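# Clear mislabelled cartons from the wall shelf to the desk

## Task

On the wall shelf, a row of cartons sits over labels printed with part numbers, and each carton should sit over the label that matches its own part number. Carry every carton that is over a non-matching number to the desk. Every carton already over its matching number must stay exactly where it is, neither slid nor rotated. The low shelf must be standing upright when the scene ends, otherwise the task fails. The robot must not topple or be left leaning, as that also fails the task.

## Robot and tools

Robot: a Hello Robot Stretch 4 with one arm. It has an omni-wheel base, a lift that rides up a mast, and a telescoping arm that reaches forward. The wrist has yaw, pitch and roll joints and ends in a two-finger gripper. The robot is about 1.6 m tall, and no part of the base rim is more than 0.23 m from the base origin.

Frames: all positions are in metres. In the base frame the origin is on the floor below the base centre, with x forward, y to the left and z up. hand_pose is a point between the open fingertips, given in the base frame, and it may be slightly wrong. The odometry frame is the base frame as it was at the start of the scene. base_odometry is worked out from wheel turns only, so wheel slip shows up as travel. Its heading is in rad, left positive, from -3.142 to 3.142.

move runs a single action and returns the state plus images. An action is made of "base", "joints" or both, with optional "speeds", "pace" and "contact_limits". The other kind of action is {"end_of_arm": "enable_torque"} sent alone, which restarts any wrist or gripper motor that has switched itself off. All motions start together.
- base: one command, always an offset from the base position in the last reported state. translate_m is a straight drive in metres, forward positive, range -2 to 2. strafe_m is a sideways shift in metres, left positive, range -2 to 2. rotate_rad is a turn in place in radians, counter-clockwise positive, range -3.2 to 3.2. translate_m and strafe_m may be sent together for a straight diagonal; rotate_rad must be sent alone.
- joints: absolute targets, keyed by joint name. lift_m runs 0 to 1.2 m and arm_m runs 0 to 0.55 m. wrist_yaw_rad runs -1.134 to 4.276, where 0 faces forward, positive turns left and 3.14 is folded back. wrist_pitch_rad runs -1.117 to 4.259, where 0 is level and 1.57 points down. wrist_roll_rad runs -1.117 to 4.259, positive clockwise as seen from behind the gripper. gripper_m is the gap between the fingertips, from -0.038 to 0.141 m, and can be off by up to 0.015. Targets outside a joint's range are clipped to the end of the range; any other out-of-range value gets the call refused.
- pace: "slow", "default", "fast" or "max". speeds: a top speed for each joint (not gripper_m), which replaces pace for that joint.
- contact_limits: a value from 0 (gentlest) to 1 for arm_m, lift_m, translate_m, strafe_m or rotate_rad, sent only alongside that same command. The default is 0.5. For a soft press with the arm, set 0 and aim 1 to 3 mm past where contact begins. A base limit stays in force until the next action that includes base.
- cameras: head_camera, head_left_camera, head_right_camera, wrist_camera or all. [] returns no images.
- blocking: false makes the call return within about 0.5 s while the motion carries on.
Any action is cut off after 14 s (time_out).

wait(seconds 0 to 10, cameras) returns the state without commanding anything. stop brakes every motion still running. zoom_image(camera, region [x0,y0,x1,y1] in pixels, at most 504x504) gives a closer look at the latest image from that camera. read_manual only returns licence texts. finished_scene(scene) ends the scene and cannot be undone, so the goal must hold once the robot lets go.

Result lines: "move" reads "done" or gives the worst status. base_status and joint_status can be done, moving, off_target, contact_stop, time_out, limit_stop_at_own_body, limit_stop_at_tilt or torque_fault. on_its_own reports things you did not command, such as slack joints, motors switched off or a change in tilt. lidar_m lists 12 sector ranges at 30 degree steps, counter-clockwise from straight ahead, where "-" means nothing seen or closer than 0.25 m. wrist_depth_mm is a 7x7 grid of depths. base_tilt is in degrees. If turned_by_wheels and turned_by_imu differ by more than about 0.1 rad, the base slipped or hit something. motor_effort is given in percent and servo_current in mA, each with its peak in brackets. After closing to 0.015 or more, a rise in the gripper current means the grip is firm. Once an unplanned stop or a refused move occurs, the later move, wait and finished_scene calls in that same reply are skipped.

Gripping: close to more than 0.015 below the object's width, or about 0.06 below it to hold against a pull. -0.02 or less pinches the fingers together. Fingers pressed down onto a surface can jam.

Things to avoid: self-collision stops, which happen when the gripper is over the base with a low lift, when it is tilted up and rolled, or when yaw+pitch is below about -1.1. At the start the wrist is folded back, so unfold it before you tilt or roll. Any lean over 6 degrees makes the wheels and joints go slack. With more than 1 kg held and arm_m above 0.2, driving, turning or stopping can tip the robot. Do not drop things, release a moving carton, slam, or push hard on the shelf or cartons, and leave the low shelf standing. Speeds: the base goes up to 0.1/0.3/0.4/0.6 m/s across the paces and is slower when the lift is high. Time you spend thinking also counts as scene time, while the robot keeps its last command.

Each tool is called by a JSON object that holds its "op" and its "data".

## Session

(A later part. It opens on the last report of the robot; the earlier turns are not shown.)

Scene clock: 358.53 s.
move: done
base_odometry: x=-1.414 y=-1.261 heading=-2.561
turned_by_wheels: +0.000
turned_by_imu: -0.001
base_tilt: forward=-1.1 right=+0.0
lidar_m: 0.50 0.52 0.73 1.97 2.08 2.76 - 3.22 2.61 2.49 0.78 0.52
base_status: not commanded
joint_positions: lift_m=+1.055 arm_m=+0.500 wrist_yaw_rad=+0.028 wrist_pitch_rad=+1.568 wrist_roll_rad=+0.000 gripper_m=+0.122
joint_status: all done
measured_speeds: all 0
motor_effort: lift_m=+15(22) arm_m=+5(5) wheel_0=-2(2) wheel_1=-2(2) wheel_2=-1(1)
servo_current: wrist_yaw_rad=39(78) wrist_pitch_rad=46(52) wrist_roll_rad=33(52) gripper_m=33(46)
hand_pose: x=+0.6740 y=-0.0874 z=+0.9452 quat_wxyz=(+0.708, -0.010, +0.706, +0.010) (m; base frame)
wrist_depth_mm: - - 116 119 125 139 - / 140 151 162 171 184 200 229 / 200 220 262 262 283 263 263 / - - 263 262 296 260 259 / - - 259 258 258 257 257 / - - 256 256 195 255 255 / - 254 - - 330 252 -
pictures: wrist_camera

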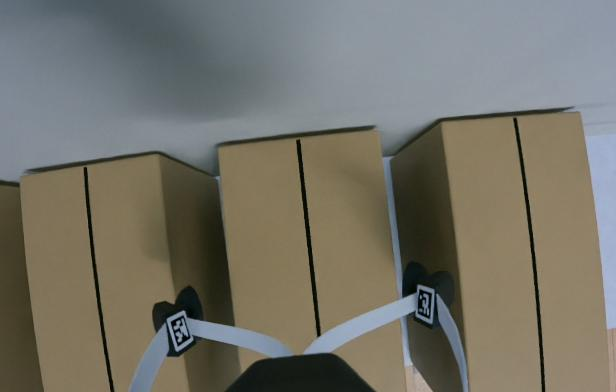

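{"op": "move", "data": {"base": {"strafe_m":-0.0115}, "joints": {"gripper_m":0.117}, "cameras": []}}

{"op": "move", "data": {"joints": {"lift_m":1.039}, "cameras": ["wrist_camera"]}}

{"op": "zoom_image", "data": {"camera": "wrist_camera", "region": [100, 100, 500, 392]}}

Scene clock: 369.27 s.
move: done
base_odometry: x=-1.420 y=-1.251 heading=-2.560
turned_by_wheels: +0.000
turned_by_imu: -0.001
base_tilt: forward=-1.0 right=+0.0
lidar_m: 0.49 0.54 0.72 1.99 2.07 2.72 - 3.21 2.63 2.52 0.81 0.53
base_status: done
joint_positions: lift_m=+1.055 arm_m=+0.500 wrist_yaw_rad=+0.028 wrist_pitch_rad=+1.568 wrist_roll_rad=+0.000 gripper_m=+0.117
joint_status: all done
measured_speeds: all 0
motor_effort: lift_m=+15(15) arm_m=+5(5) wheel_0=+1(8) wheel_1=+1(8) wheel_2=-1(3)
servo_current: wrist_yaw_rad=39(52) wrist_pitch_rad=46(46) wrist_roll_rad=20(46) gripper_m=26(72)
hand_pose: x=+0.6740 y=-0.0874 z=+0.9452 quat_wxyz=(+0.708, -0.010, +0.706, +0.010) (m; base frame)
wrist_depth_mm: - - 116 121 124 140 - / 141 152 165 172 185 200 231 / 202 222 263 263 282 263 263 / - - 262 260 298 260 260 / - - 259 258 278 258 257 / - - 255 256 192 255 255 / - 178 254 - 332 253 -
pictures: none
No camera images: "cameras" was empty.

Scene clock: 370.00 s.
move: done
base_odometry: x=-1.420 y=-1.251 heading=-2.560
turned_by_wheels: +0.000
turned_by_imu: +0.000
base_tilt: forward=-1.1 right=+0.0
lidar_m: 0.50 0.54 0.74 2.01 2.09 2.76 - 3.20 2.62 2.51 0.79 0.53
base_status: not commanded
joint_positions: lift_m=+1.039 arm_m=+0.500 wrist_yaw_rad=+0.028 wrist_pitch_rad=+1.568 wrist_roll_rad=+0.000 gripper_m=+0.117
joint_status: all done
measured_speeds: all 0
motor_effort: lift_m=+15(17) arm_m=+5(5) wheel_0=+1(1) wheel_1=+1(2) wheel_2=-1(2)
servo_current: wrist_yaw_rad=20(65) wrist_pitch_rad=46(52) wrist_roll_rad=46(46) gripper_m=33(39)
hand_pose: x=+0.6740 y=-0.0874 z=+0.9292 quat_wxyz=(+0.708, -0.010, +0.706, +0.010) (m; base frame)
wrist_depth_mm: - - 116 121 125 140 - / 141 153 165 172 185 201 232 / 198 223 247 246 277 247 246 / - - 245 245 289 245 243 / - - 243 242 272 242 243 / - - 240 239 192 239 239 / - - 238 - 330 237 -
pictures: wrist_camera

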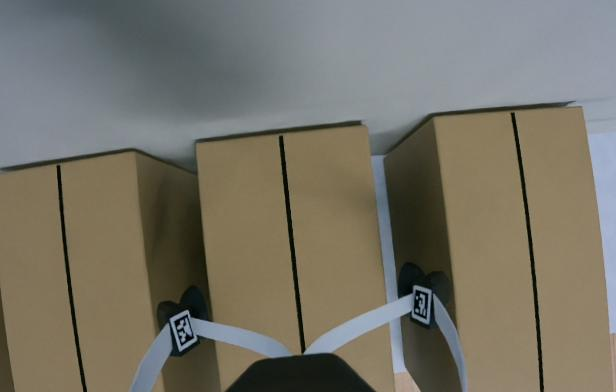

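Scaled by 1.260.

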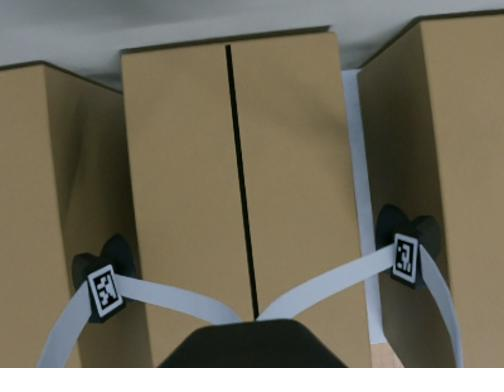

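{"op": "move", "data": {"base": {"strafe_m":0.002}, "joints": {"gripper_m":0.121}, "cameras": []}}

{"op": "move", "data": {"joints": {"lift_m":1.026}, "pace": "slow", "contact_limits": {"lift_m":0.05}, "cameras": ["wrist_camera"]}}

{"op": "zoom_image", "data": {"camera": "wrist_camera", "region": [100, 100, 500, 392]}}

Scene clock: 380.10 s.
move: done
base_odometry: x=-1.419 y=-1.253 heading=-2.560
turned_by_wheels: +0.000
turned_by_imu: -0.001
base_tilt: forward=-1.1 right=-0.1
lidar_m: 0.51 0.53 0.72 2.00 2.09 2.76 - 3.21 2.62 2.53 0.77 0.54
base_status: done
joint_positions: lift_m=+1.039 arm_m=+0.500 wrist_yaw_rad=+0.028 wrist_pitch_rad=+1.568 wrist_roll_rad=+0.000 gripper_m=+0.121
joint_status: all done
measured_speeds: all 0
motor_effort: lift_m=+15(16) arm_m=+4(5) wheel_0=+1(7) wheel_1=+0(5) wheel_2=-1(3)
servo_current: wrist_yaw_rad=26(52) wrist_pitch_rad=39(46) wrist_roll_rad=33(39) gripper_m=33(52)
hand_pose: x=+0.6740 y=-0.0874 z=+0.9292 quat_wxyz=(+0.708, -0.010, +0.706, +0.010) (m; base frame)
wrist_depth_mm: - - 116 121 123 140 - / 141 152 164 172 184 201 230 / 202 222 246 247 286 246 245 / - - 246 245 298 245 244 / - - 242 242 242 241 241 / - - 240 240 195 238 239 / - - 237 - 306 237 -
pictures: none
No camera images: "cameras" was empty.

Scene clock: 380.90 s.
move: done
base_odometry: x=-1.419 y=-1.253 heading=-2.560
turned_by_wheels: +0.000
turned_by_imu: +0.000
base_tilt: forward=-1.1 right=+0.0
lidar_m: 0.50 0.54 0.72 2.00 2.08 2.74 - 3.24 2.62 2.51 0.79 0.55
base_status: not commanded
joint_positions: lift_m=+1.026 arm_m=+0.500 wrist_yaw_rad=+0.028 wrist_pitch_rad=+1.568 wrist_roll_rad=+0.000 gripper_m=+0.121
joint_status: all done
measured_speeds: all 0
motor_effort: lift_m=+15(17) arm_m=+4(5) wheel_0=+1(1) wheel_1=+0(1) wheel_2=-1(2)
servo_current: wrist_yaw_rad=46(65) wrist_pitch_rad=46(46) wrist_roll_rad=39(59) gripper_m=26(46)
contact_limits: lift_m 0.05
hand_pose: x=+0.6740 y=-0.0874 z=+0.9162 quat_wxyz=(+0.708, -0.010, +0.706, +0.010) (m; base frame)
wrist_depth_mm: - - 116 121 124 140 - / 141 152 164 172 185 197 231 / 192 217 233 234 263 233 233 / - - 232 231 273 231 231 / 229 - 229 229 229 229 229 / - - 227 228 194 227 225 / - - 224 - 225 224 -
pictures: wrist_camera

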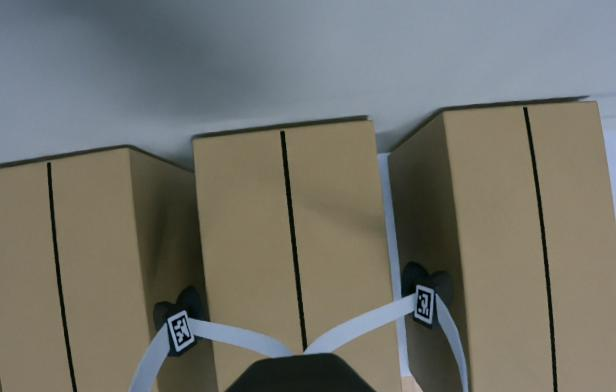

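Scaled by 1.260.

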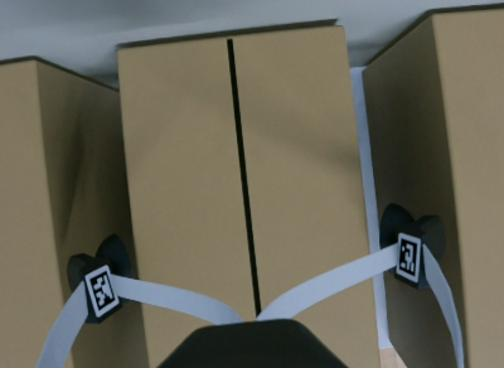

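{"op": "move", "data": {"joints": {"lift_m":1.012}, "pace": "slow", "contact_limits": {"lift_m":0.05}, "cameras": ["wrist_camera"]}}

{"op": "zoom_image", "data": {"camera": "wrist_camera", "region": [100, 100, 500, 392]}}

Scene clock: 386.20 s.
move: done
base_odometry: x=-1.419 y=-1.253 heading=-2.560
turned_by_wheels: +0.000
turned_by_imu: -0.002
base_tilt: forward=-1.1 right=-0.1
lidar_m: 0.51 0.56 0.71 1.99 2.09 2.77 - 3.23 2.62 2.50 0.80 0.54
base_status: not commanded
joint_positions: lift_m=+1.012 arm_m=+0.500 wrist_yaw_rad=+0.028 wrist_pitch_rad=+1.568 wrist_roll_rad=+0.000 gripper_m=+0.121
joint_status: all done
measured_speeds: all 0
motor_effort: lift_m=+15(17) arm_m=+4(5) wheel_0=+1(1) wheel_1=+0(1) wheel_2=-1(2)
servo_current: wrist_yaw_rad=46(65) wrist_pitch_rad=39(52) wrist_roll_rad=26(46) gripper_m=26(39)
contact_limits: lift_m 0.05
hand_pose: x=+0.6740 y=-0.0874 z=+0.9022 quat_wxyz=(+0.708, -0.010, +0.706, +0.010) (m; base frame)
wrist_depth_mm: - - 116 121 123 140 - / 141 152 164 172 184 200 221 / 192 216 220 219 262 220 219 / - - 217 218 266 218 217 / - - 216 216 220 216 215 / - - 213 213 213 213 213 / - - 211 - 211 211 -
pictures: wrist_camera

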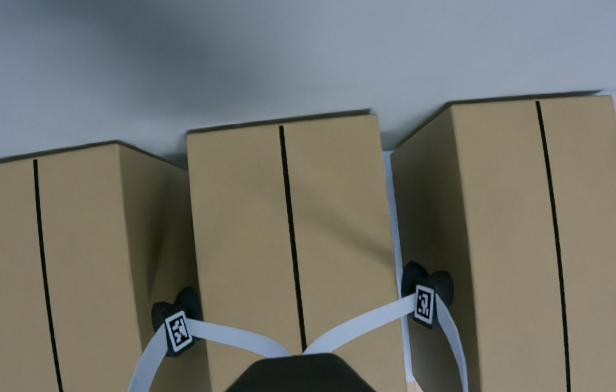

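Scaled by 1.260.

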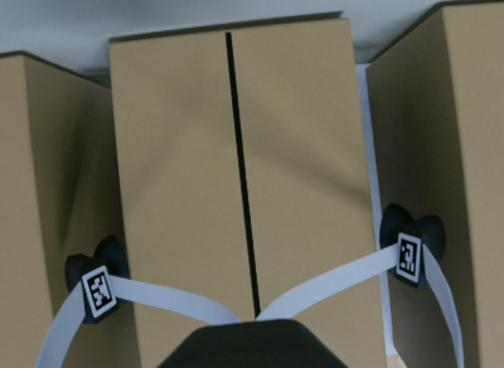

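{"op": "move", "data": {"joints": {"gripper_m":0.065}, "cameras": ["wrist_camera"]}}

{"op": "move", "data": {"joints": {"lift_m":1.18}, "pace": "slow", "cameras": ["wrist_camera","head_left_camera","head_right_camera"]}}

Scene clock: 395.50 s.
move: done
base_odometry: x=-1.419 y=-1.253 heading=-2.560
turned_by_wheels: +0.000
turned_by_imu: -0.002
base_tilt: forward=-1.0 right=-0.1
lidar_m: 0.49 0.56 0.71 2.01 2.09 2.77 - 3.24 2.60 2.51 0.77 0.55
base_status: not commanded
joint_positions: lift_m=+1.012 arm_m=+0.500 wrist_yaw_rad=+0.028 wrist_pitch_rad=+1.568 wrist_roll_rad=+0.000 gripper_m=+0.066
joint_status: all done
measured_speeds: all 0
motor_effort: lift_m=+18(18) arm_m=+4(5) wheel_0=+1(1) wheel_1=+0(1) wheel_2=-1(2)
servo_current: wrist_yaw_rad=39(59) wrist_pitch_rad=39(46) wrist_roll_rad=46(46) gripper_m=72(208)
contact_limits: lift_m 0.05
hand_pose: x=+0.6740 y=-0.0874 z=+0.9019 quat_wxyz=(+0.708, -0.010, +0.706, +0.010) (m; base frame)
wrist_depth_mm: - - 116 121 124 140 - / 143 152 164 172 185 200 218 / 191 216 202 203 204 217 217 / - - 201 202 202 215 214 / - - 200 200 201 213 213 / - - 199 199 200 179 211 / - - 186 198 198 224 -
pictures: wrist_camera

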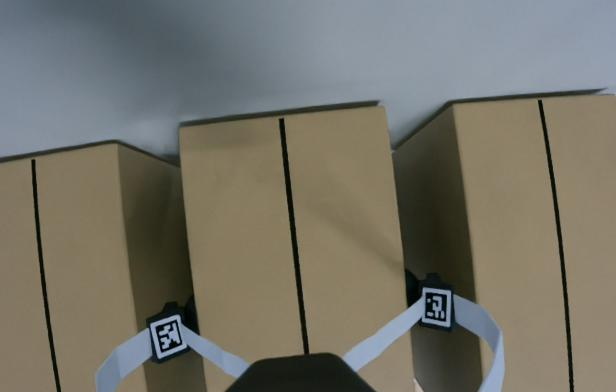

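Scene clock: 397.67 s.
move: done
base_odometry: x=-1.419 y=-1.253 heading=-2.560
turned_by_wheels: +0.000
turned_by_imu: -0.001
base_tilt: forward=-0.9 right=+0.0
lidar_m: 0.50 0.52 0.71 2.02 2.09 2.74 - 3.23 2.61 2.52 0.77 0.53
base_status: not commanded
joint_positions: lift_m=+1.179 arm_m=+0.500 wrist_yaw_rad=+0.028 wrist_pitch_rad=+1.568 wrist_roll_rad=+0.000 gripper_m=+0.066
joint_status: all done
measured_speeds: all 0
motor_effort: lift_m=+27(30) arm_m=+4(4) wheel_0=+1(1) wheel_1=+1(1) wheel_2=-2(2)
servo_current: wrist_yaw_rad=33(72) wrist_pitch_rad=52(52) wrist_roll_rad=33(59) gripper_m=65(85)
hand_pose: x=+0.6740 y=-0.0874 z=+1.0692 quat_wxyz=(+0.708, -0.010, +0.706, +0.010) (m; base frame)
wrist_depth_mm: - - 115 121 123 140 - / 140 151 164 172 184 200 230 / 200 243 202 202 203 345 - / 384 384 202 202 202 382 - / 384 - 200 200 201 377 - / 377 377 198 199 199 177 - / 375 373 198 198 198 373 1255
pictures: head_left_camera, head_right_camera, wrist_camera

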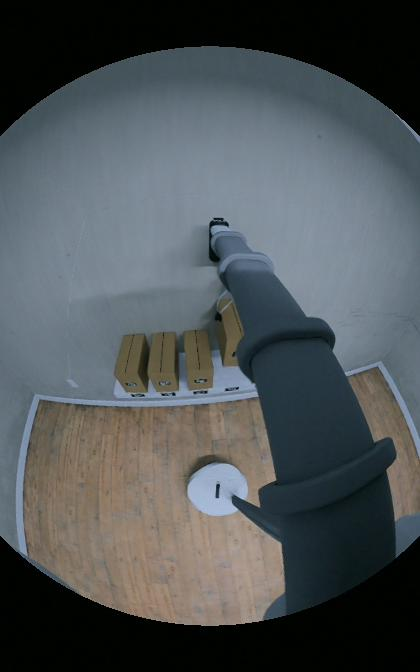

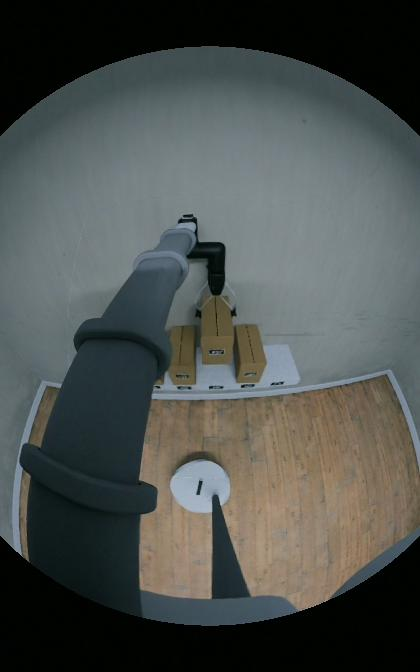

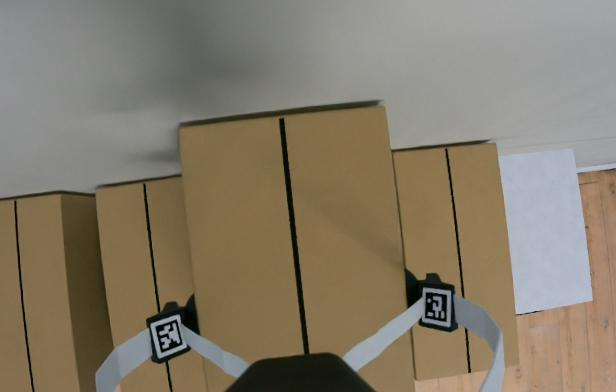

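{"op": "move", "data": {"joints": {"lift_m":1.198}, "pace": "slow", "cameras": []}}

{"op": "move", "data": {"joints": {"arm_m":0.19}, "base": {"translate_m":-0.4}, "speeds": {"arm_m":0.2}, "cameras": ["head_camera"]}}

{"op": "move", "data": {"base": {"rotate_rad":3.16}, "joints": {"arm_m":0.1}, "pace": "slow", "cameras": ["head_left_camera"]}}

{"op": "move", "data": {"base": {"translate_m":1.8,"strafe_m":0.344}, "cameras": ["head_camera"]}}

{"op": "move", "data": {"base": {"translate_m":1.35}, "cameras": ["head_camera","head_left_camera","head_right_camera"]}}

Scene clock: 413.70 s.
move: done
base_odometry: x=-1.419 y=-1.253 heading=-2.560
turned_by_wheels: +0.000
turned_by_imu: -0.002
base_tilt: forward=-1.1 right=-0.1
lidar_m: 0.48 0.51 0.73 2.00 2.08 2.76 - 3.21 2.62 2.52 0.78 0.53
base_status: not commanded
joint_positions: lift_m=+1.197 arm_m=+0.500 wrist_yaw_rad=+0.028 wrist_pitch_rad=+1.568 wrist_roll_rad=+0.000 gripper_m=+0.066
joint_status: all done
measured_speeds: all 0
motor_effort: lift_m=+26(30) arm_m=+4(5) wheel_0=+1(1) wheel_1=+0(1) wheel_2=-1(2)
servo_current: wrist_yaw_rad=52(52) wrist_pitch_rad=46(52) wrist_roll_rad=33(46) gripper_m=72(85)
hand_pose: x=+0.6740 y=-0.0874 z=+1.0872 quat_wxyz=(+0.708, -0.010, +0.706, +0.010) (m; base frame)
wrist_depth_mm: - - 117 121 125 140 - / 140 151 162 171 184 200 230 / 201 242 202 202 204 338 - / 402 - 202 202 202 399 1308 / 397 442 200 200 201 397 - / 397 427 199 198 199 175 1281 / 392 181 186 198 198 392 1281
pictures: none
No camera images: "cameras" was empty.

Scene clock: 416.53 s.
move: done
base_odometry: x=-1.085 y=-1.033 heading=-2.560
turned_by_wheels: +0.000
turned_by_imu: +0.000
base_tilt: forward=-1.1 right=-0.1
lidar_m: 0.25 0.94 1.62 2.00 2.07 2.74 - 3.77 2.42 2.54 1.74 0.25
base_status: done
joint_positions: lift_m=+1.197 arm_m=+0.190 wrist_yaw_rad=+0.028 wrist_pitch_rad=+1.568 wrist_roll_rad=+0.000 gripper_m=+0.066
joint_status: all done
measured_speeds: all 0
motor_effort: lift_m=+26(27) arm_m=-5(7) wheel_0=+0(9) wheel_1=+0(6) wheel_2=+1(10)
servo_current: wrist_yaw_rad=33(65) wrist_pitch_rad=46(52) wrist_roll_rad=26(52) gripper_m=72(91)
hand_pose: x=+0.3641 y=-0.0874 z=+1.0873 quat_wxyz=(+0.708, -0.010, +0.706, +0.010) (m; base frame)
wrist_depth_mm: - - 1397 1366 1397 1366 1366 / 1366 1366 1366 1366 1366 1366 1366 / 1336 1366 202 202 203 1336 1366 / 1336 1336 201 202 202 1336 1336 / 1336 1308 200 200 200 1308 1336 / 1308 1308 199 199 199 176 1281 / 1281 1308 197 198 198 1281 1281
pictures: head_camera

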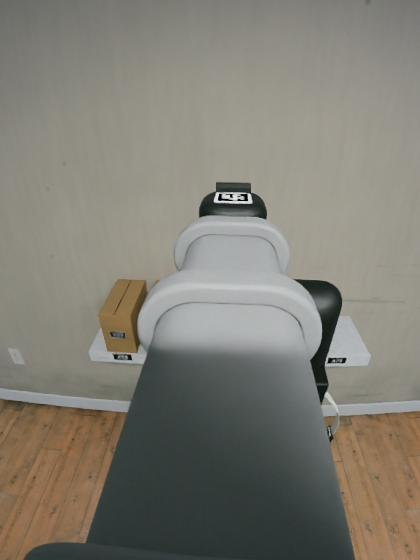

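Scene clock: 420.97 s.
move: done
base_odometry: x=-1.085 y=-1.033 heading=+0.600
turned_by_wheels: +3.160
turned_by_imu: +3.119
base_tilt: forward=-1.1 right=-0.1
lidar_m: 0.25 3.10 2.43 2.57 1.72 0.97 0.92 0.94 1.63 1.96 2.06 0.27
base_status: done
joint_positions: lift_m=+1.197 arm_m=+0.100 wrist_yaw_rad=+0.028 wrist_pitch_rad=+1.568 wrist_roll_rad=+0.000 gripper_m=+0.066
joint_status: all done
measured_speeds: all 0
motor_effort: lift_m=+26(26) arm_m=-5(7) wheel_0=-1(10) wheel_1=+0(5) wheel_2=+0(6)
servo_current: wrist_yaw_rad=46(72) wrist_pitch_rad=39(52) wrist_roll_rad=46(52) gripper_m=78(91)
hand_pose: x=+0.2742 y=-0.0874 z=+1.0873 quat_wxyz=(+0.708, -0.010, +0.706, +0.010) (m; base frame)
wrist_depth_mm: 1397 1366 1366 1397 1397 1366 1366 / 1397 1397 1397 1366 1366 1366 1366 / 1336 1366 203 203 203 1366 1336 / 1336 1336 201 202 202 1336 1336 / 1336 1336 200 200 201 1281 1308 / 1308 1308 199 199 198 177 1308 / 1281 1308 197 198 198 1255 1308
pictures: head_left_camera

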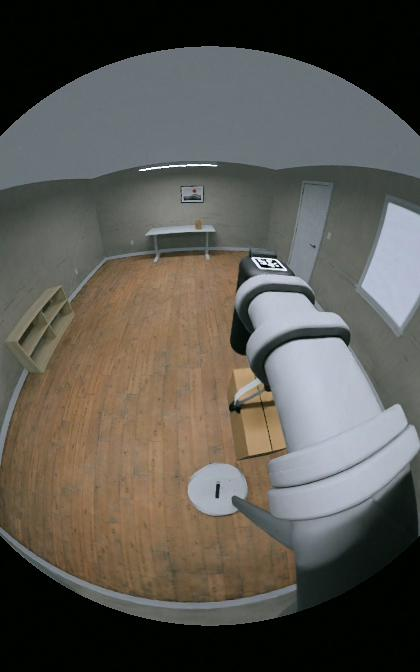

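Scene clock: 428.53 s.
move: done
base_odometry: x=+0.207 y=+0.267 heading=+0.600
turned_by_wheels: +0.000
turned_by_imu: -0.005
base_tilt: forward=-1.0 right=-0.1
lidar_m: 0.25 2.36 2.37 1.83 1.93 3.15 3.04 3.09 2.38 2.28 2.39 0.30
base_status: done
joint_positions: lift_m=+1.197 arm_m=+0.100 wrist_yaw_rad=+0.028 wrist_pitch_rad=+1.568 wrist_roll_rad=+0.000 gripper_m=+0.066
joint_status: not commanded
measured_speeds: all 0
motor_effort: lift_m=+26(26) arm_m=-5(5) wheel_0=+0(8) wheel_1=+0(7) wheel_2=+0(11)
servo_current: wrist_yaw_rad=46(65) wrist_pitch_rad=46(52) wrist_roll_rad=26(52) gripper_m=72(91)
hand_pose: x=+0.2741 y=-0.0874 z=+1.0873 quat_wxyz=(+0.708, -0.010, +0.706, +0.010) (m; base frame)
wrist_depth_mm: 1366 1366 1366 1397 1366 1397 1366 / 1366 1366 1366 1366 1336 1366 1366 / 1336 1336 202 202 203 1336 1336 / 1336 1336 202 201 202 1336 1308 / 1336 1308 200 200 201 1336 1308 / 1308 1308 199 199 199 176 1308 / 1308 1281 197 198 198 1281 1281
pictures: head_camera

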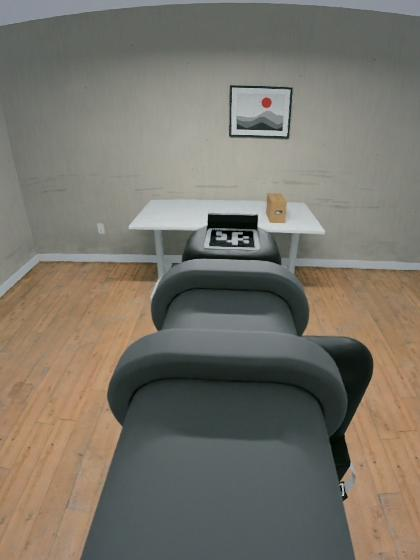

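Scene clock: 434.53 s.
move: done
base_odometry: x=+1.321 y=+1.029 heading=+0.600
turned_by_wheels: +0.000
turned_by_imu: -0.005
base_tilt: forward=-1.0 right=+0.0
lidar_m: 0.25 0.97 2.37 2.27 2.05 2.66 - 3.28 2.39 2.23 2.36 0.27
base_status: done
joint_positions: lift_m=+1.197 arm_m=+0.100 wrist_yaw_rad=+0.028 wrist_pitch_rad=+1.568 wrist_roll_rad=+0.000 gripper_m=+0.066
joint_status: not commanded
measured_speeds: all 0
motor_effort: lift_m=+26(26) arm_m=-5(5) wheel_0=+0(9) wheel_1=+1(6) wheel_2=-1(10)
servo_current: wrist_yaw_rad=46(65) wrist_pitch_rad=39(52) wrist_roll_rad=33(46) gripper_m=78(91)
hand_pose: x=+0.2741 y=-0.0874 z=+1.0873 quat_wxyz=(+0.708, -0.010, +0.706, +0.010) (m; base frame)
wrist_depth_mm: 1397 1366 1366 1366 1397 1397 1397 / 1366 1366 1366 1366 1366 1366 1366 / 1366 1366 202 202 203 1336 1366 / 1336 1366 201 201 202 1336 1336 / 1336 1336 200 200 201 1308 1336 / 1308 1281 199 198 199 176 1308 / 1308 1281 198 198 198 1308 1281
pictures: head_camera, head_left_camera, head_right_camera

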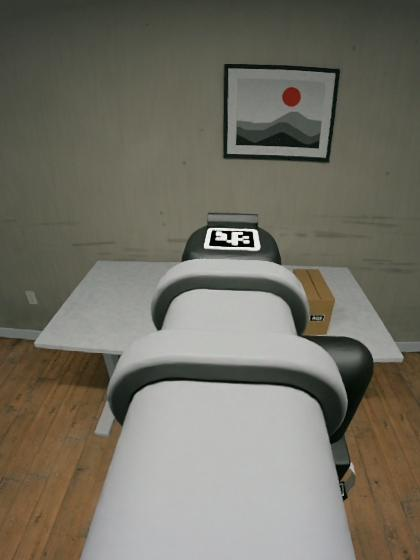

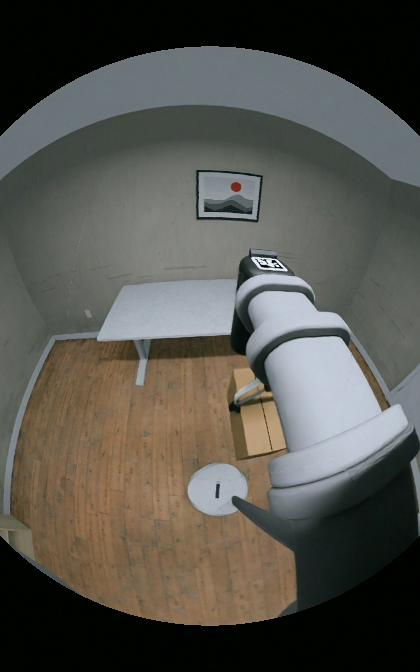

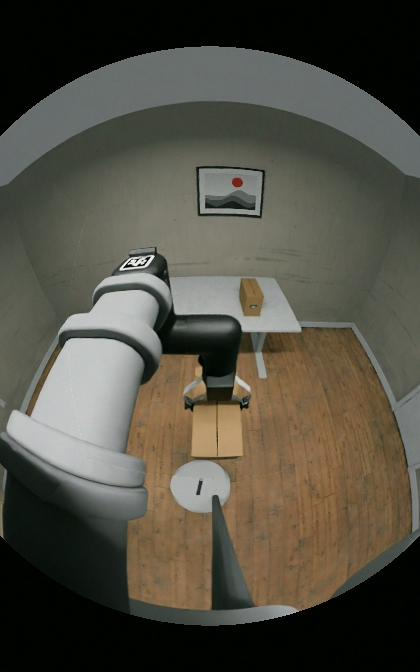

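{"op": "move", "data": {"base": {"translate_m":0.5,"strafe_m":0.05}, "pace": "slow", "cameras": []}}

{"op": "move", "data": {"joints": {"arm_m":0.5}, "speeds": {"arm_m":0.2}, "cameras": ["wrist_camera","head_right_camera"]}}

{"op": "move", "data": {"joints": {"lift_m":1.02}, "pace": "slow", "contact_limits": {"lift_m":0.1}, "cameras": ["head_right_camera"]}}

{"op": "move", "data": {"joints": {"lift_m":0.93}, "speeds": {"lift_m":0.03}, "contact_limits": {"lift_m":0.02}, "cameras": ["head_right_camera"]}}

Scene clock: 451.47 s.
move: done
base_odometry: x=+1.706 y=+1.352 heading=+0.600
turned_by_wheels: +0.000
turned_by_imu: -0.004
base_tilt: forward=-1.1 right=+0.1
lidar_m: 0.25 0.47 0.64 2.21 2.29 2.66 - 3.31 2.39 2.30 0.62 0.30
base_status: done
joint_positions: lift_m=+1.197 arm_m=+0.100 wrist_yaw_rad=+0.028 wrist_pitch_rad=+1.568 wrist_roll_rad=+0.000 gripper_m=+0.066
joint_status: not commanded
measured_speeds: all 0
motor_effort: lift_m=+26(26) arm_m=-5(5) wheel_0=+2(9) wheel_1=+1(5) wheel_2=+1(6)
servo_current: wrist_yaw_rad=59(65) wrist_pitch_rad=39(52) wrist_roll_rad=33(52) gripper_m=72(85)
hand_pose: x=+0.2741 y=-0.0874 z=+1.0873 quat_wxyz=(+0.708, -0.010, +0.706, +0.010) (m; base frame)
wrist_depth_mm: - - - - - 544 - / - - - - - - - / - - 202 202 204 1336 1336 / 1336 1336 201 202 202 1336 1308 / 1336 1336 200 201 200 1308 1308 / 1308 1308 199 199 199 176 1308 / 1281 1308 196 198 198 1281 1281
pictures: none
No camera images: "cameras" was empty.

Scene clock: 454.27 s.
move: done
base_odometry: x=+1.706 y=+1.352 heading=+0.600
turned_by_wheels: +0.000
turned_by_imu: -0.001
base_tilt: forward=-1.1 right=-0.1
lidar_m: 0.40 0.44 0.62 2.22 2.25 2.60 - 3.33 2.39 2.29 0.64 0.47
base_status: not commanded
joint_positions: lift_m=+1.197 arm_m=+0.500 wrist_yaw_rad=+0.028 wrist_pitch_rad=+1.568 wrist_roll_rad=+0.000 gripper_m=+0.066
joint_status: all done
measured_speeds: all 0
motor_effort: lift_m=+26(26) arm_m=+4(7) wheel_0=+2(2) wheel_1=+1(2) wheel_2=+1(1)
servo_current: wrist_yaw_rad=46(65) wrist_pitch_rad=39(59) wrist_roll_rad=46(46) gripper_m=78(85)
hand_pose: x=+0.6740 y=-0.0874 z=+1.0873 quat_wxyz=(+0.708, -0.010, +0.706, +0.010) (m; base frame)
wrist_depth_mm: - - - - - - - / - - - - - - - / - - 203 203 204 433 418 / - - 202 202 202 484 415 / - - 200 201 201 469 410 / - - 198 198 199 177 404 / - - 186 198 197 - -
pictures: head_right_camera, wrist_camera

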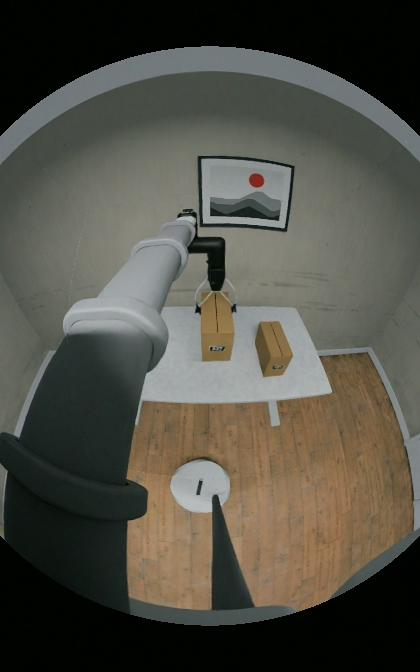

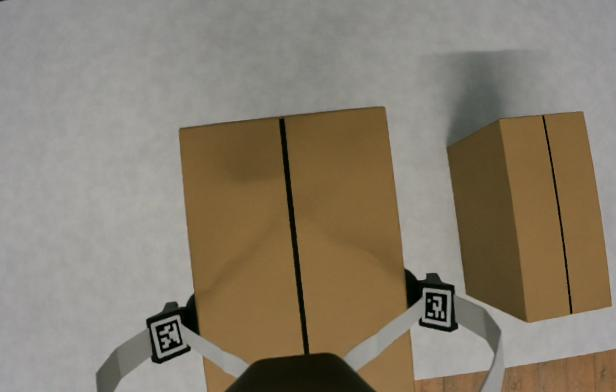

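Scene clock: 456.50 s.
move: done
base_odometry: x=+1.706 y=+1.352 heading=+0.600
turned_by_wheels: +0.000
turned_by_imu: -0.001
base_tilt: forward=-1.0 right=+0.0
lidar_m: 0.43 0.45 0.65 2.20 2.30 2.64 - 3.34 2.39 2.31 0.65 0.45
base_status: not commanded
joint_positions: lift_m=+1.020 arm_m=+0.500 wrist_yaw_rad=+0.028 wrist_pitch_rad=+1.568 wrist_roll_rad=+0.000 gripper_m=+0.066
joint_status: all done
measured_speeds: all 0
motor_effort: lift_m=+18(26) arm_m=+4(5) wheel_0=+2(2) wheel_1=+1(2) wheel_2=+1(1)
servo_current: wrist_yaw_rad=33(65) wrist_pitch_rad=46(52) wrist_roll_rad=33(52) gripper_m=85(85)
contact_limits: lift_m 0.1
hand_pose: x=+0.6740 y=-0.0874 z=+0.9099 quat_wxyz=(+0.708, -0.010, +0.706, +0.010) (m; base frame)
wrist_depth_mm: - - - - - - - / - - - - - - - / - - 202 203 202 404 338 / - - 202 202 202 399 347 / - - 200 200 200 - 357 / - - 198 199 199 171 366 / - - 186 198 198 - -
pictures: head_right_camera

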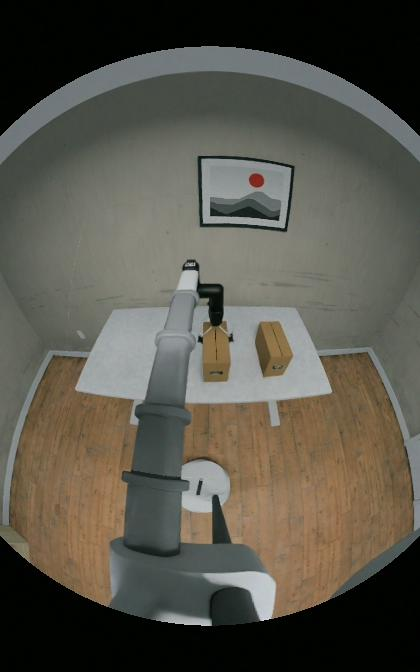

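Scene clock: 458.53 s.
move: contact_stop
base_odometry: x=+1.706 y=+1.352 heading=+0.600
turned_by_wheels: +0.000
turned_by_imu: -0.001
base_tilt: forward=-1.1 right=-0.1
lidar_m: 0.43 0.46 0.62 2.21 2.27 2.61 - 3.35 2.41 2.27 0.65 0.46
base_status: not commanded
joint_positions: lift_m=+0.983 arm_m=+0.500 wrist_yaw_rad=+0.028 wrist_pitch_rad=+1.568 wrist_roll_rad=+0.000 gripper_m=+0.066
joint_status: lift_m contact_stop (moved -0.037 of -0.090)
measured_speeds: all 0
on_its_own: lift_m is slack since a contact_stop (your +0.930 is given up)
motor_effort: lift_m=+19(22) arm_m=+4(5) wheel_0=+1(3) wheel_1=+0(2) wheel_2=+1(3)
servo_current: wrist_yaw_rad=39(65) wrist_pitch_rad=46(46) wrist_roll_rad=39(46) gripper_m=59(85)
contact_limits: lift_m 0.02
hand_pose: x=+0.6740 y=-0.0874 z=+0.8727 quat_wxyz=(+0.708, -0.010, +0.706, +0.010) (m; base frame)
wrist_depth_mm: - - - - - - - / - - - - - - - / - - 204 204 204 - 336 / - - 202 202 202 - 345 / - - 200 199 200 - 355 / - - 198 198 196 175 362 / - 158 185 196 195 - -
pictures: head_right_camera

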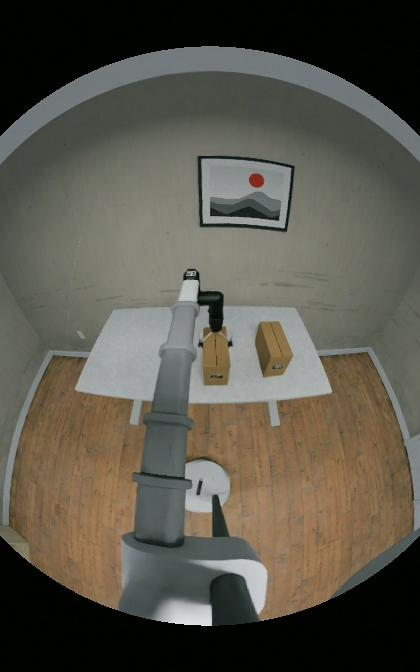

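{"op": "move", "data": {"joints": {"lift_m":0.982}, "cameras": []}}

{"op": "move", "data": {"joints": {"gripper_m":0.126}, "cameras": []}}

{"op": "move", "data": {"joints": {"lift_m":1.198}, "cameras": ["wrist_camera"]}}

{"op": "move", "data": {"joints": {"arm_m":0.1}, "cameras": []}}

{"op": "move", "data": {"base": {"translate_m":-1.2}, "cameras": ["head_camera"]}}

{"op": "move", "data": {"base": {"rotate_rad":3.18}, "joints": {"lift_m":0.6}, "cameras": ["head_camera"]}}

{"op": "zoom_image", "data": {"camera": "head_camera", "region": [120, 120, 340, 280]}}

Scene clock: 466.33 s.
move: done
base_odometry: x=+1.706 y=+1.352 heading=+0.600
turned_by_wheels: +0.000
turned_by_imu: -0.001
base_tilt: forward=-1.2 right=+0.0
lidar_m: 0.44 0.47 0.64 2.20 2.28 2.60 - 3.31 2.40 2.30 0.64 0.45
base_status: not commanded
joint_positions: lift_m=+0.982 arm_m=+0.500 wrist_yaw_rad=+0.028 wrist_pitch_rad=+1.568 wrist_roll_rad=+0.000 gripper_m=+0.066
joint_status: all done
measured_speeds: all 0
motor_effort: lift_m=+14(20) arm_m=+4(4) wheel_0=+1(1) wheel_1=-1(1) wheel_2=+1(1)
servo_current: wrist_yaw_rad=39(52) wrist_pitch_rad=46(46) wrist_roll_rad=39(39) gripper_m=39(59)
hand_pose: x=+0.6740 y=-0.0874 z=+0.8723 quat_wxyz=(+0.708, -0.010, +0.706, +0.010) (m; base frame)
wrist_depth_mm: - - - - - - - / - - - - - - - / - - 204 204 204 - 336 / - - 202 202 202 - 345 / - - 200 199 200 - 357 / - - 198 197 196 175 364 / - 159 185 195 195 - -
pictures: none
No camera images: "cameras" was empty.

Scene clock: 467.87 s.
move: done
base_odometry: x=+1.706 y=+1.352 heading=+0.600
turned_by_wheels: +0.000
turned_by_imu: -0.001
base_tilt: forward=-1.0 right=+0.0
lidar_m: 0.42 0.45 0.65 2.21 2.26 2.63 - 3.36 2.42 2.31 0.65 0.45
base_status: not commanded
joint_positions: lift_m=+0.982 arm_m=+0.500 wrist_yaw_rad=+0.028 wrist_pitch_rad=+1.568 wrist_roll_rad=+0.000 gripper_m=+0.126
joint_status: all done
measured_speeds: all 0
motor_effort: lift_m=+15(15) arm_m=+4(4) wheel_0=+1(1) wheel_1=+0(1) wheel_2=+1(2)
servo_current: wrist_yaw_rad=33(65) wrist_pitch_rad=46(52) wrist_roll_rad=33(39) gripper_m=33(85)
hand_pose: x=+0.6740 y=-0.0874 z=+0.8722 quat_wxyz=(+0.708, -0.010, +0.706, +0.010) (m; base frame)
wrist_depth_mm: - - - - - - - / - - - - - - - / - - 204 204 204 - 336 / - - 202 202 201 - 347 / - - 199 199 199 - 355 / - - 198 197 196 - 364 / - - 194 135 194 - -
pictures: none
No camera images: "cameras" was empty.

Scene clock: 469.83 s.
move: done
base_odometry: x=+1.706 y=+1.352 heading=+0.600
turned_by_wheels: +0.000
turned_by_imu: -0.001
base_tilt: forward=-1.0 right=+0.0
lidar_m: 0.42 0.45 0.63 2.24 2.28 2.60 - 3.35 2.38 2.29 0.65 0.47
base_status: not commanded
joint_positions: lift_m=+1.198 arm_m=+0.500 wrist_yaw_rad=+0.028 wrist_pitch_rad=+1.568 wrist_roll_rad=+0.000 gripper_m=+0.126
joint_status: all done
measured_speeds: all 0
motor_effort: lift_m=+23(29) arm_m=+4(4) wheel_0=+1(1) wheel_1=+0(1) wheel_2=+1(2)
servo_current: wrist_yaw_rad=46(59) wrist_pitch_rad=46(52) wrist_roll_rad=39(46) gripper_m=33(46)
hand_pose: x=+0.6740 y=-0.0874 z=+1.0875 quat_wxyz=(+0.708, -0.010, +0.706, +0.010) (m; base frame)
wrist_depth_mm: - - - - - - - / - - - - - - - / - - - - - 439 418 / - - - 418 - 484 415 / - - - 415 - 469 413 / - - 202 407 185 442 410 / - - - - - - -
pictures: wrist_camera

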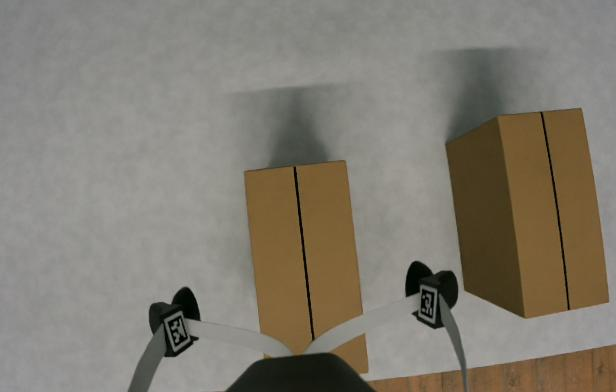

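Scene clock: 472.13 s.
move: done
base_odometry: x=+1.706 y=+1.352 heading=+0.600
turned_by_wheels: +0.000
turned_by_imu: -0.001
base_tilt: forward=-1.2 right=-0.1
lidar_m: 0.43 0.45 0.64 2.23 2.26 2.65 - 3.32 2.41 2.30 0.64 0.46
base_status: not commanded
joint_positions: lift_m=+1.198 arm_m=+0.100 wrist_yaw_rad=+0.028 wrist_pitch_rad=+1.568 wrist_roll_rad=+0.000 gripper_m=+0.126
joint_status: all done
measured_speeds: all 0
motor_effort: lift_m=+23(23) arm_m=-5(7) wheel_0=+1(1) wheel_1=+0(1) wheel_2=+1(1)
servo_current: wrist_yaw_rad=39(52) wrist_pitch_rad=39(52) wrist_roll_rad=33(52) gripper_m=33(46)
hand_pose: x=+0.2742 y=-0.0874 z=+1.0875 quat_wxyz=(+0.708, -0.010, +0.706, +0.010) (m; base frame)
wrist_depth_mm: - - - 433 - 539 - / - - - 535 - - - / - - - 1336 1336 1336 1336 / 1336 1336 1336 1308 1336 1308 1336 / 1336 1336 1308 1308 1336 1336 1308 / 1308 1336 1098 1098 213 1308 1308 / 1308 1281 1308 135 1308 1308 1281
pictures: none
No camera images: "cameras" was empty.

Scene clock: 477.63 s.
move: done
base_odometry: x=+0.715 y=+0.675 heading=+0.600
turned_by_wheels: +0.000
turned_by_imu: -0.001
base_tilt: forward=-1.1 right=+0.0
lidar_m: 1.61 1.71 2.31 1.78 1.87 3.07 3.77 3.42 2.46 2.31 2.39 1.72
base_status: done
joint_positions: lift_m=+1.198 arm_m=+0.100 wrist_yaw_rad=+0.028 wrist_pitch_rad=+1.568 wrist_roll_rad=+0.000 gripper_m=+0.126
joint_status: not commanded
measured_speeds: all 0
motor_effort: lift_m=+23(23) arm_m=-5(5) wheel_0=+0(10) wheel_1=-1(7) wheel_2=-1(9)
servo_current: wrist_yaw_rad=26(78) wrist_pitch_rad=46(59) wrist_roll_rad=33(52) gripper_m=39(46)
hand_pose: x=+0.2742 y=-0.0874 z=+1.0875 quat_wxyz=(+0.708, -0.010, +0.706, +0.010) (m; base frame)
wrist_depth_mm: 1366 1366 1366 1366 1366 1366 1366 / 1397 1366 1366 1366 1336 1366 1366 / 1366 1336 1336 1336 1366 1336 1366 / 1336 1336 1336 1366 1336 1336 1336 / 1336 1308 1308 1308 1308 1336 1336 / 1308 1308 1098 1098 213 1281 1308 / 1281 1281 1308 135 1308 1281 1281
pictures: head_camera

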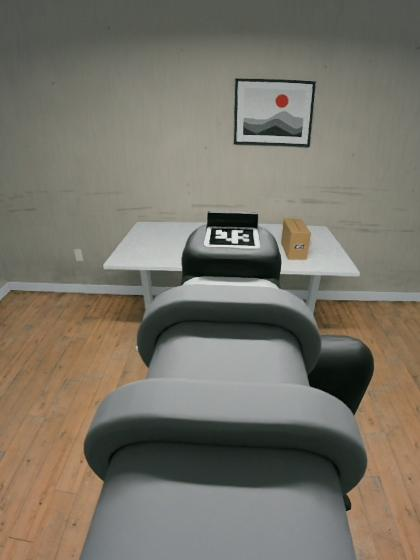

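Scene clock: 482.07 s.
move: done
base_odometry: x=+0.715 y=+0.675 heading=-2.504
turned_by_wheels: +3.180
turned_by_imu: +3.139
base_tilt: forward=-1.0 right=+0.0
lidar_m: 3.37 3.28 2.42 2.34 2.45 1.71 1.65 1.72 2.26 1.78 1.87 3.19
base_status: done
joint_positions: lift_m=+0.600 arm_m=+0.100 wrist_yaw_rad=+0.028 wrist_pitch_rad=+1.568 wrist_roll_rad=+0.000 gripper_m=+0.126
joint_status: all done
measured_speeds: all 0
motor_effort: lift_m=+15(22) arm_m=-5(5) wheel_0=-1(9) wheel_1=-1(5) wheel_2=-1(6)
servo_current: wrist_yaw_rad=39(65) wrist_pitch_rad=33(52) wrist_roll_rad=52(52) gripper_m=26(46)
hand_pose: x=+0.2742 y=-0.0874 z=+0.4902 quat_wxyz=(+0.708, -0.010, +0.706, +0.010) (m; base frame)
wrist_depth_mm: 741 750 750 741 750 750 741 / 741 741 741 741 732 741 741 / 741 723 741 723 723 732 723 / 732 723 723 732 715 723 723 / 715 715 715 723 723 715 715 / 715 715 535 580 214 707 707 / 699 707 492 - 707 699 707
pictures: head_camera

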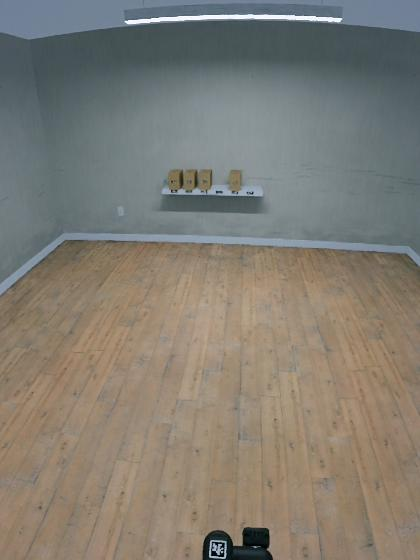

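Scaled by 2.291 from the camera's 420x560 image, which has a finer 1200x1600 frame.

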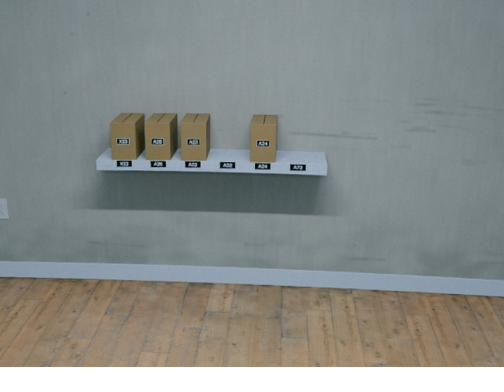

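{"op": "zoom_image", "data": {"camera": "head_camera", "region": [155, 160, 270, 205]}}

Scaled by 4.383 from the camera's 420x560 image, which has a finer 1200x1600 frame.

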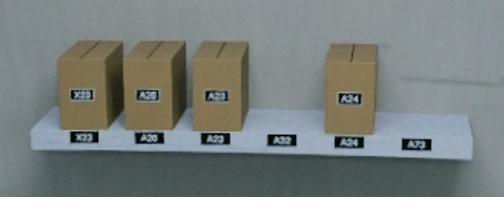

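{"op": "finished_scene", "data": {"scene": 1}}

The scene is finished: the task was done.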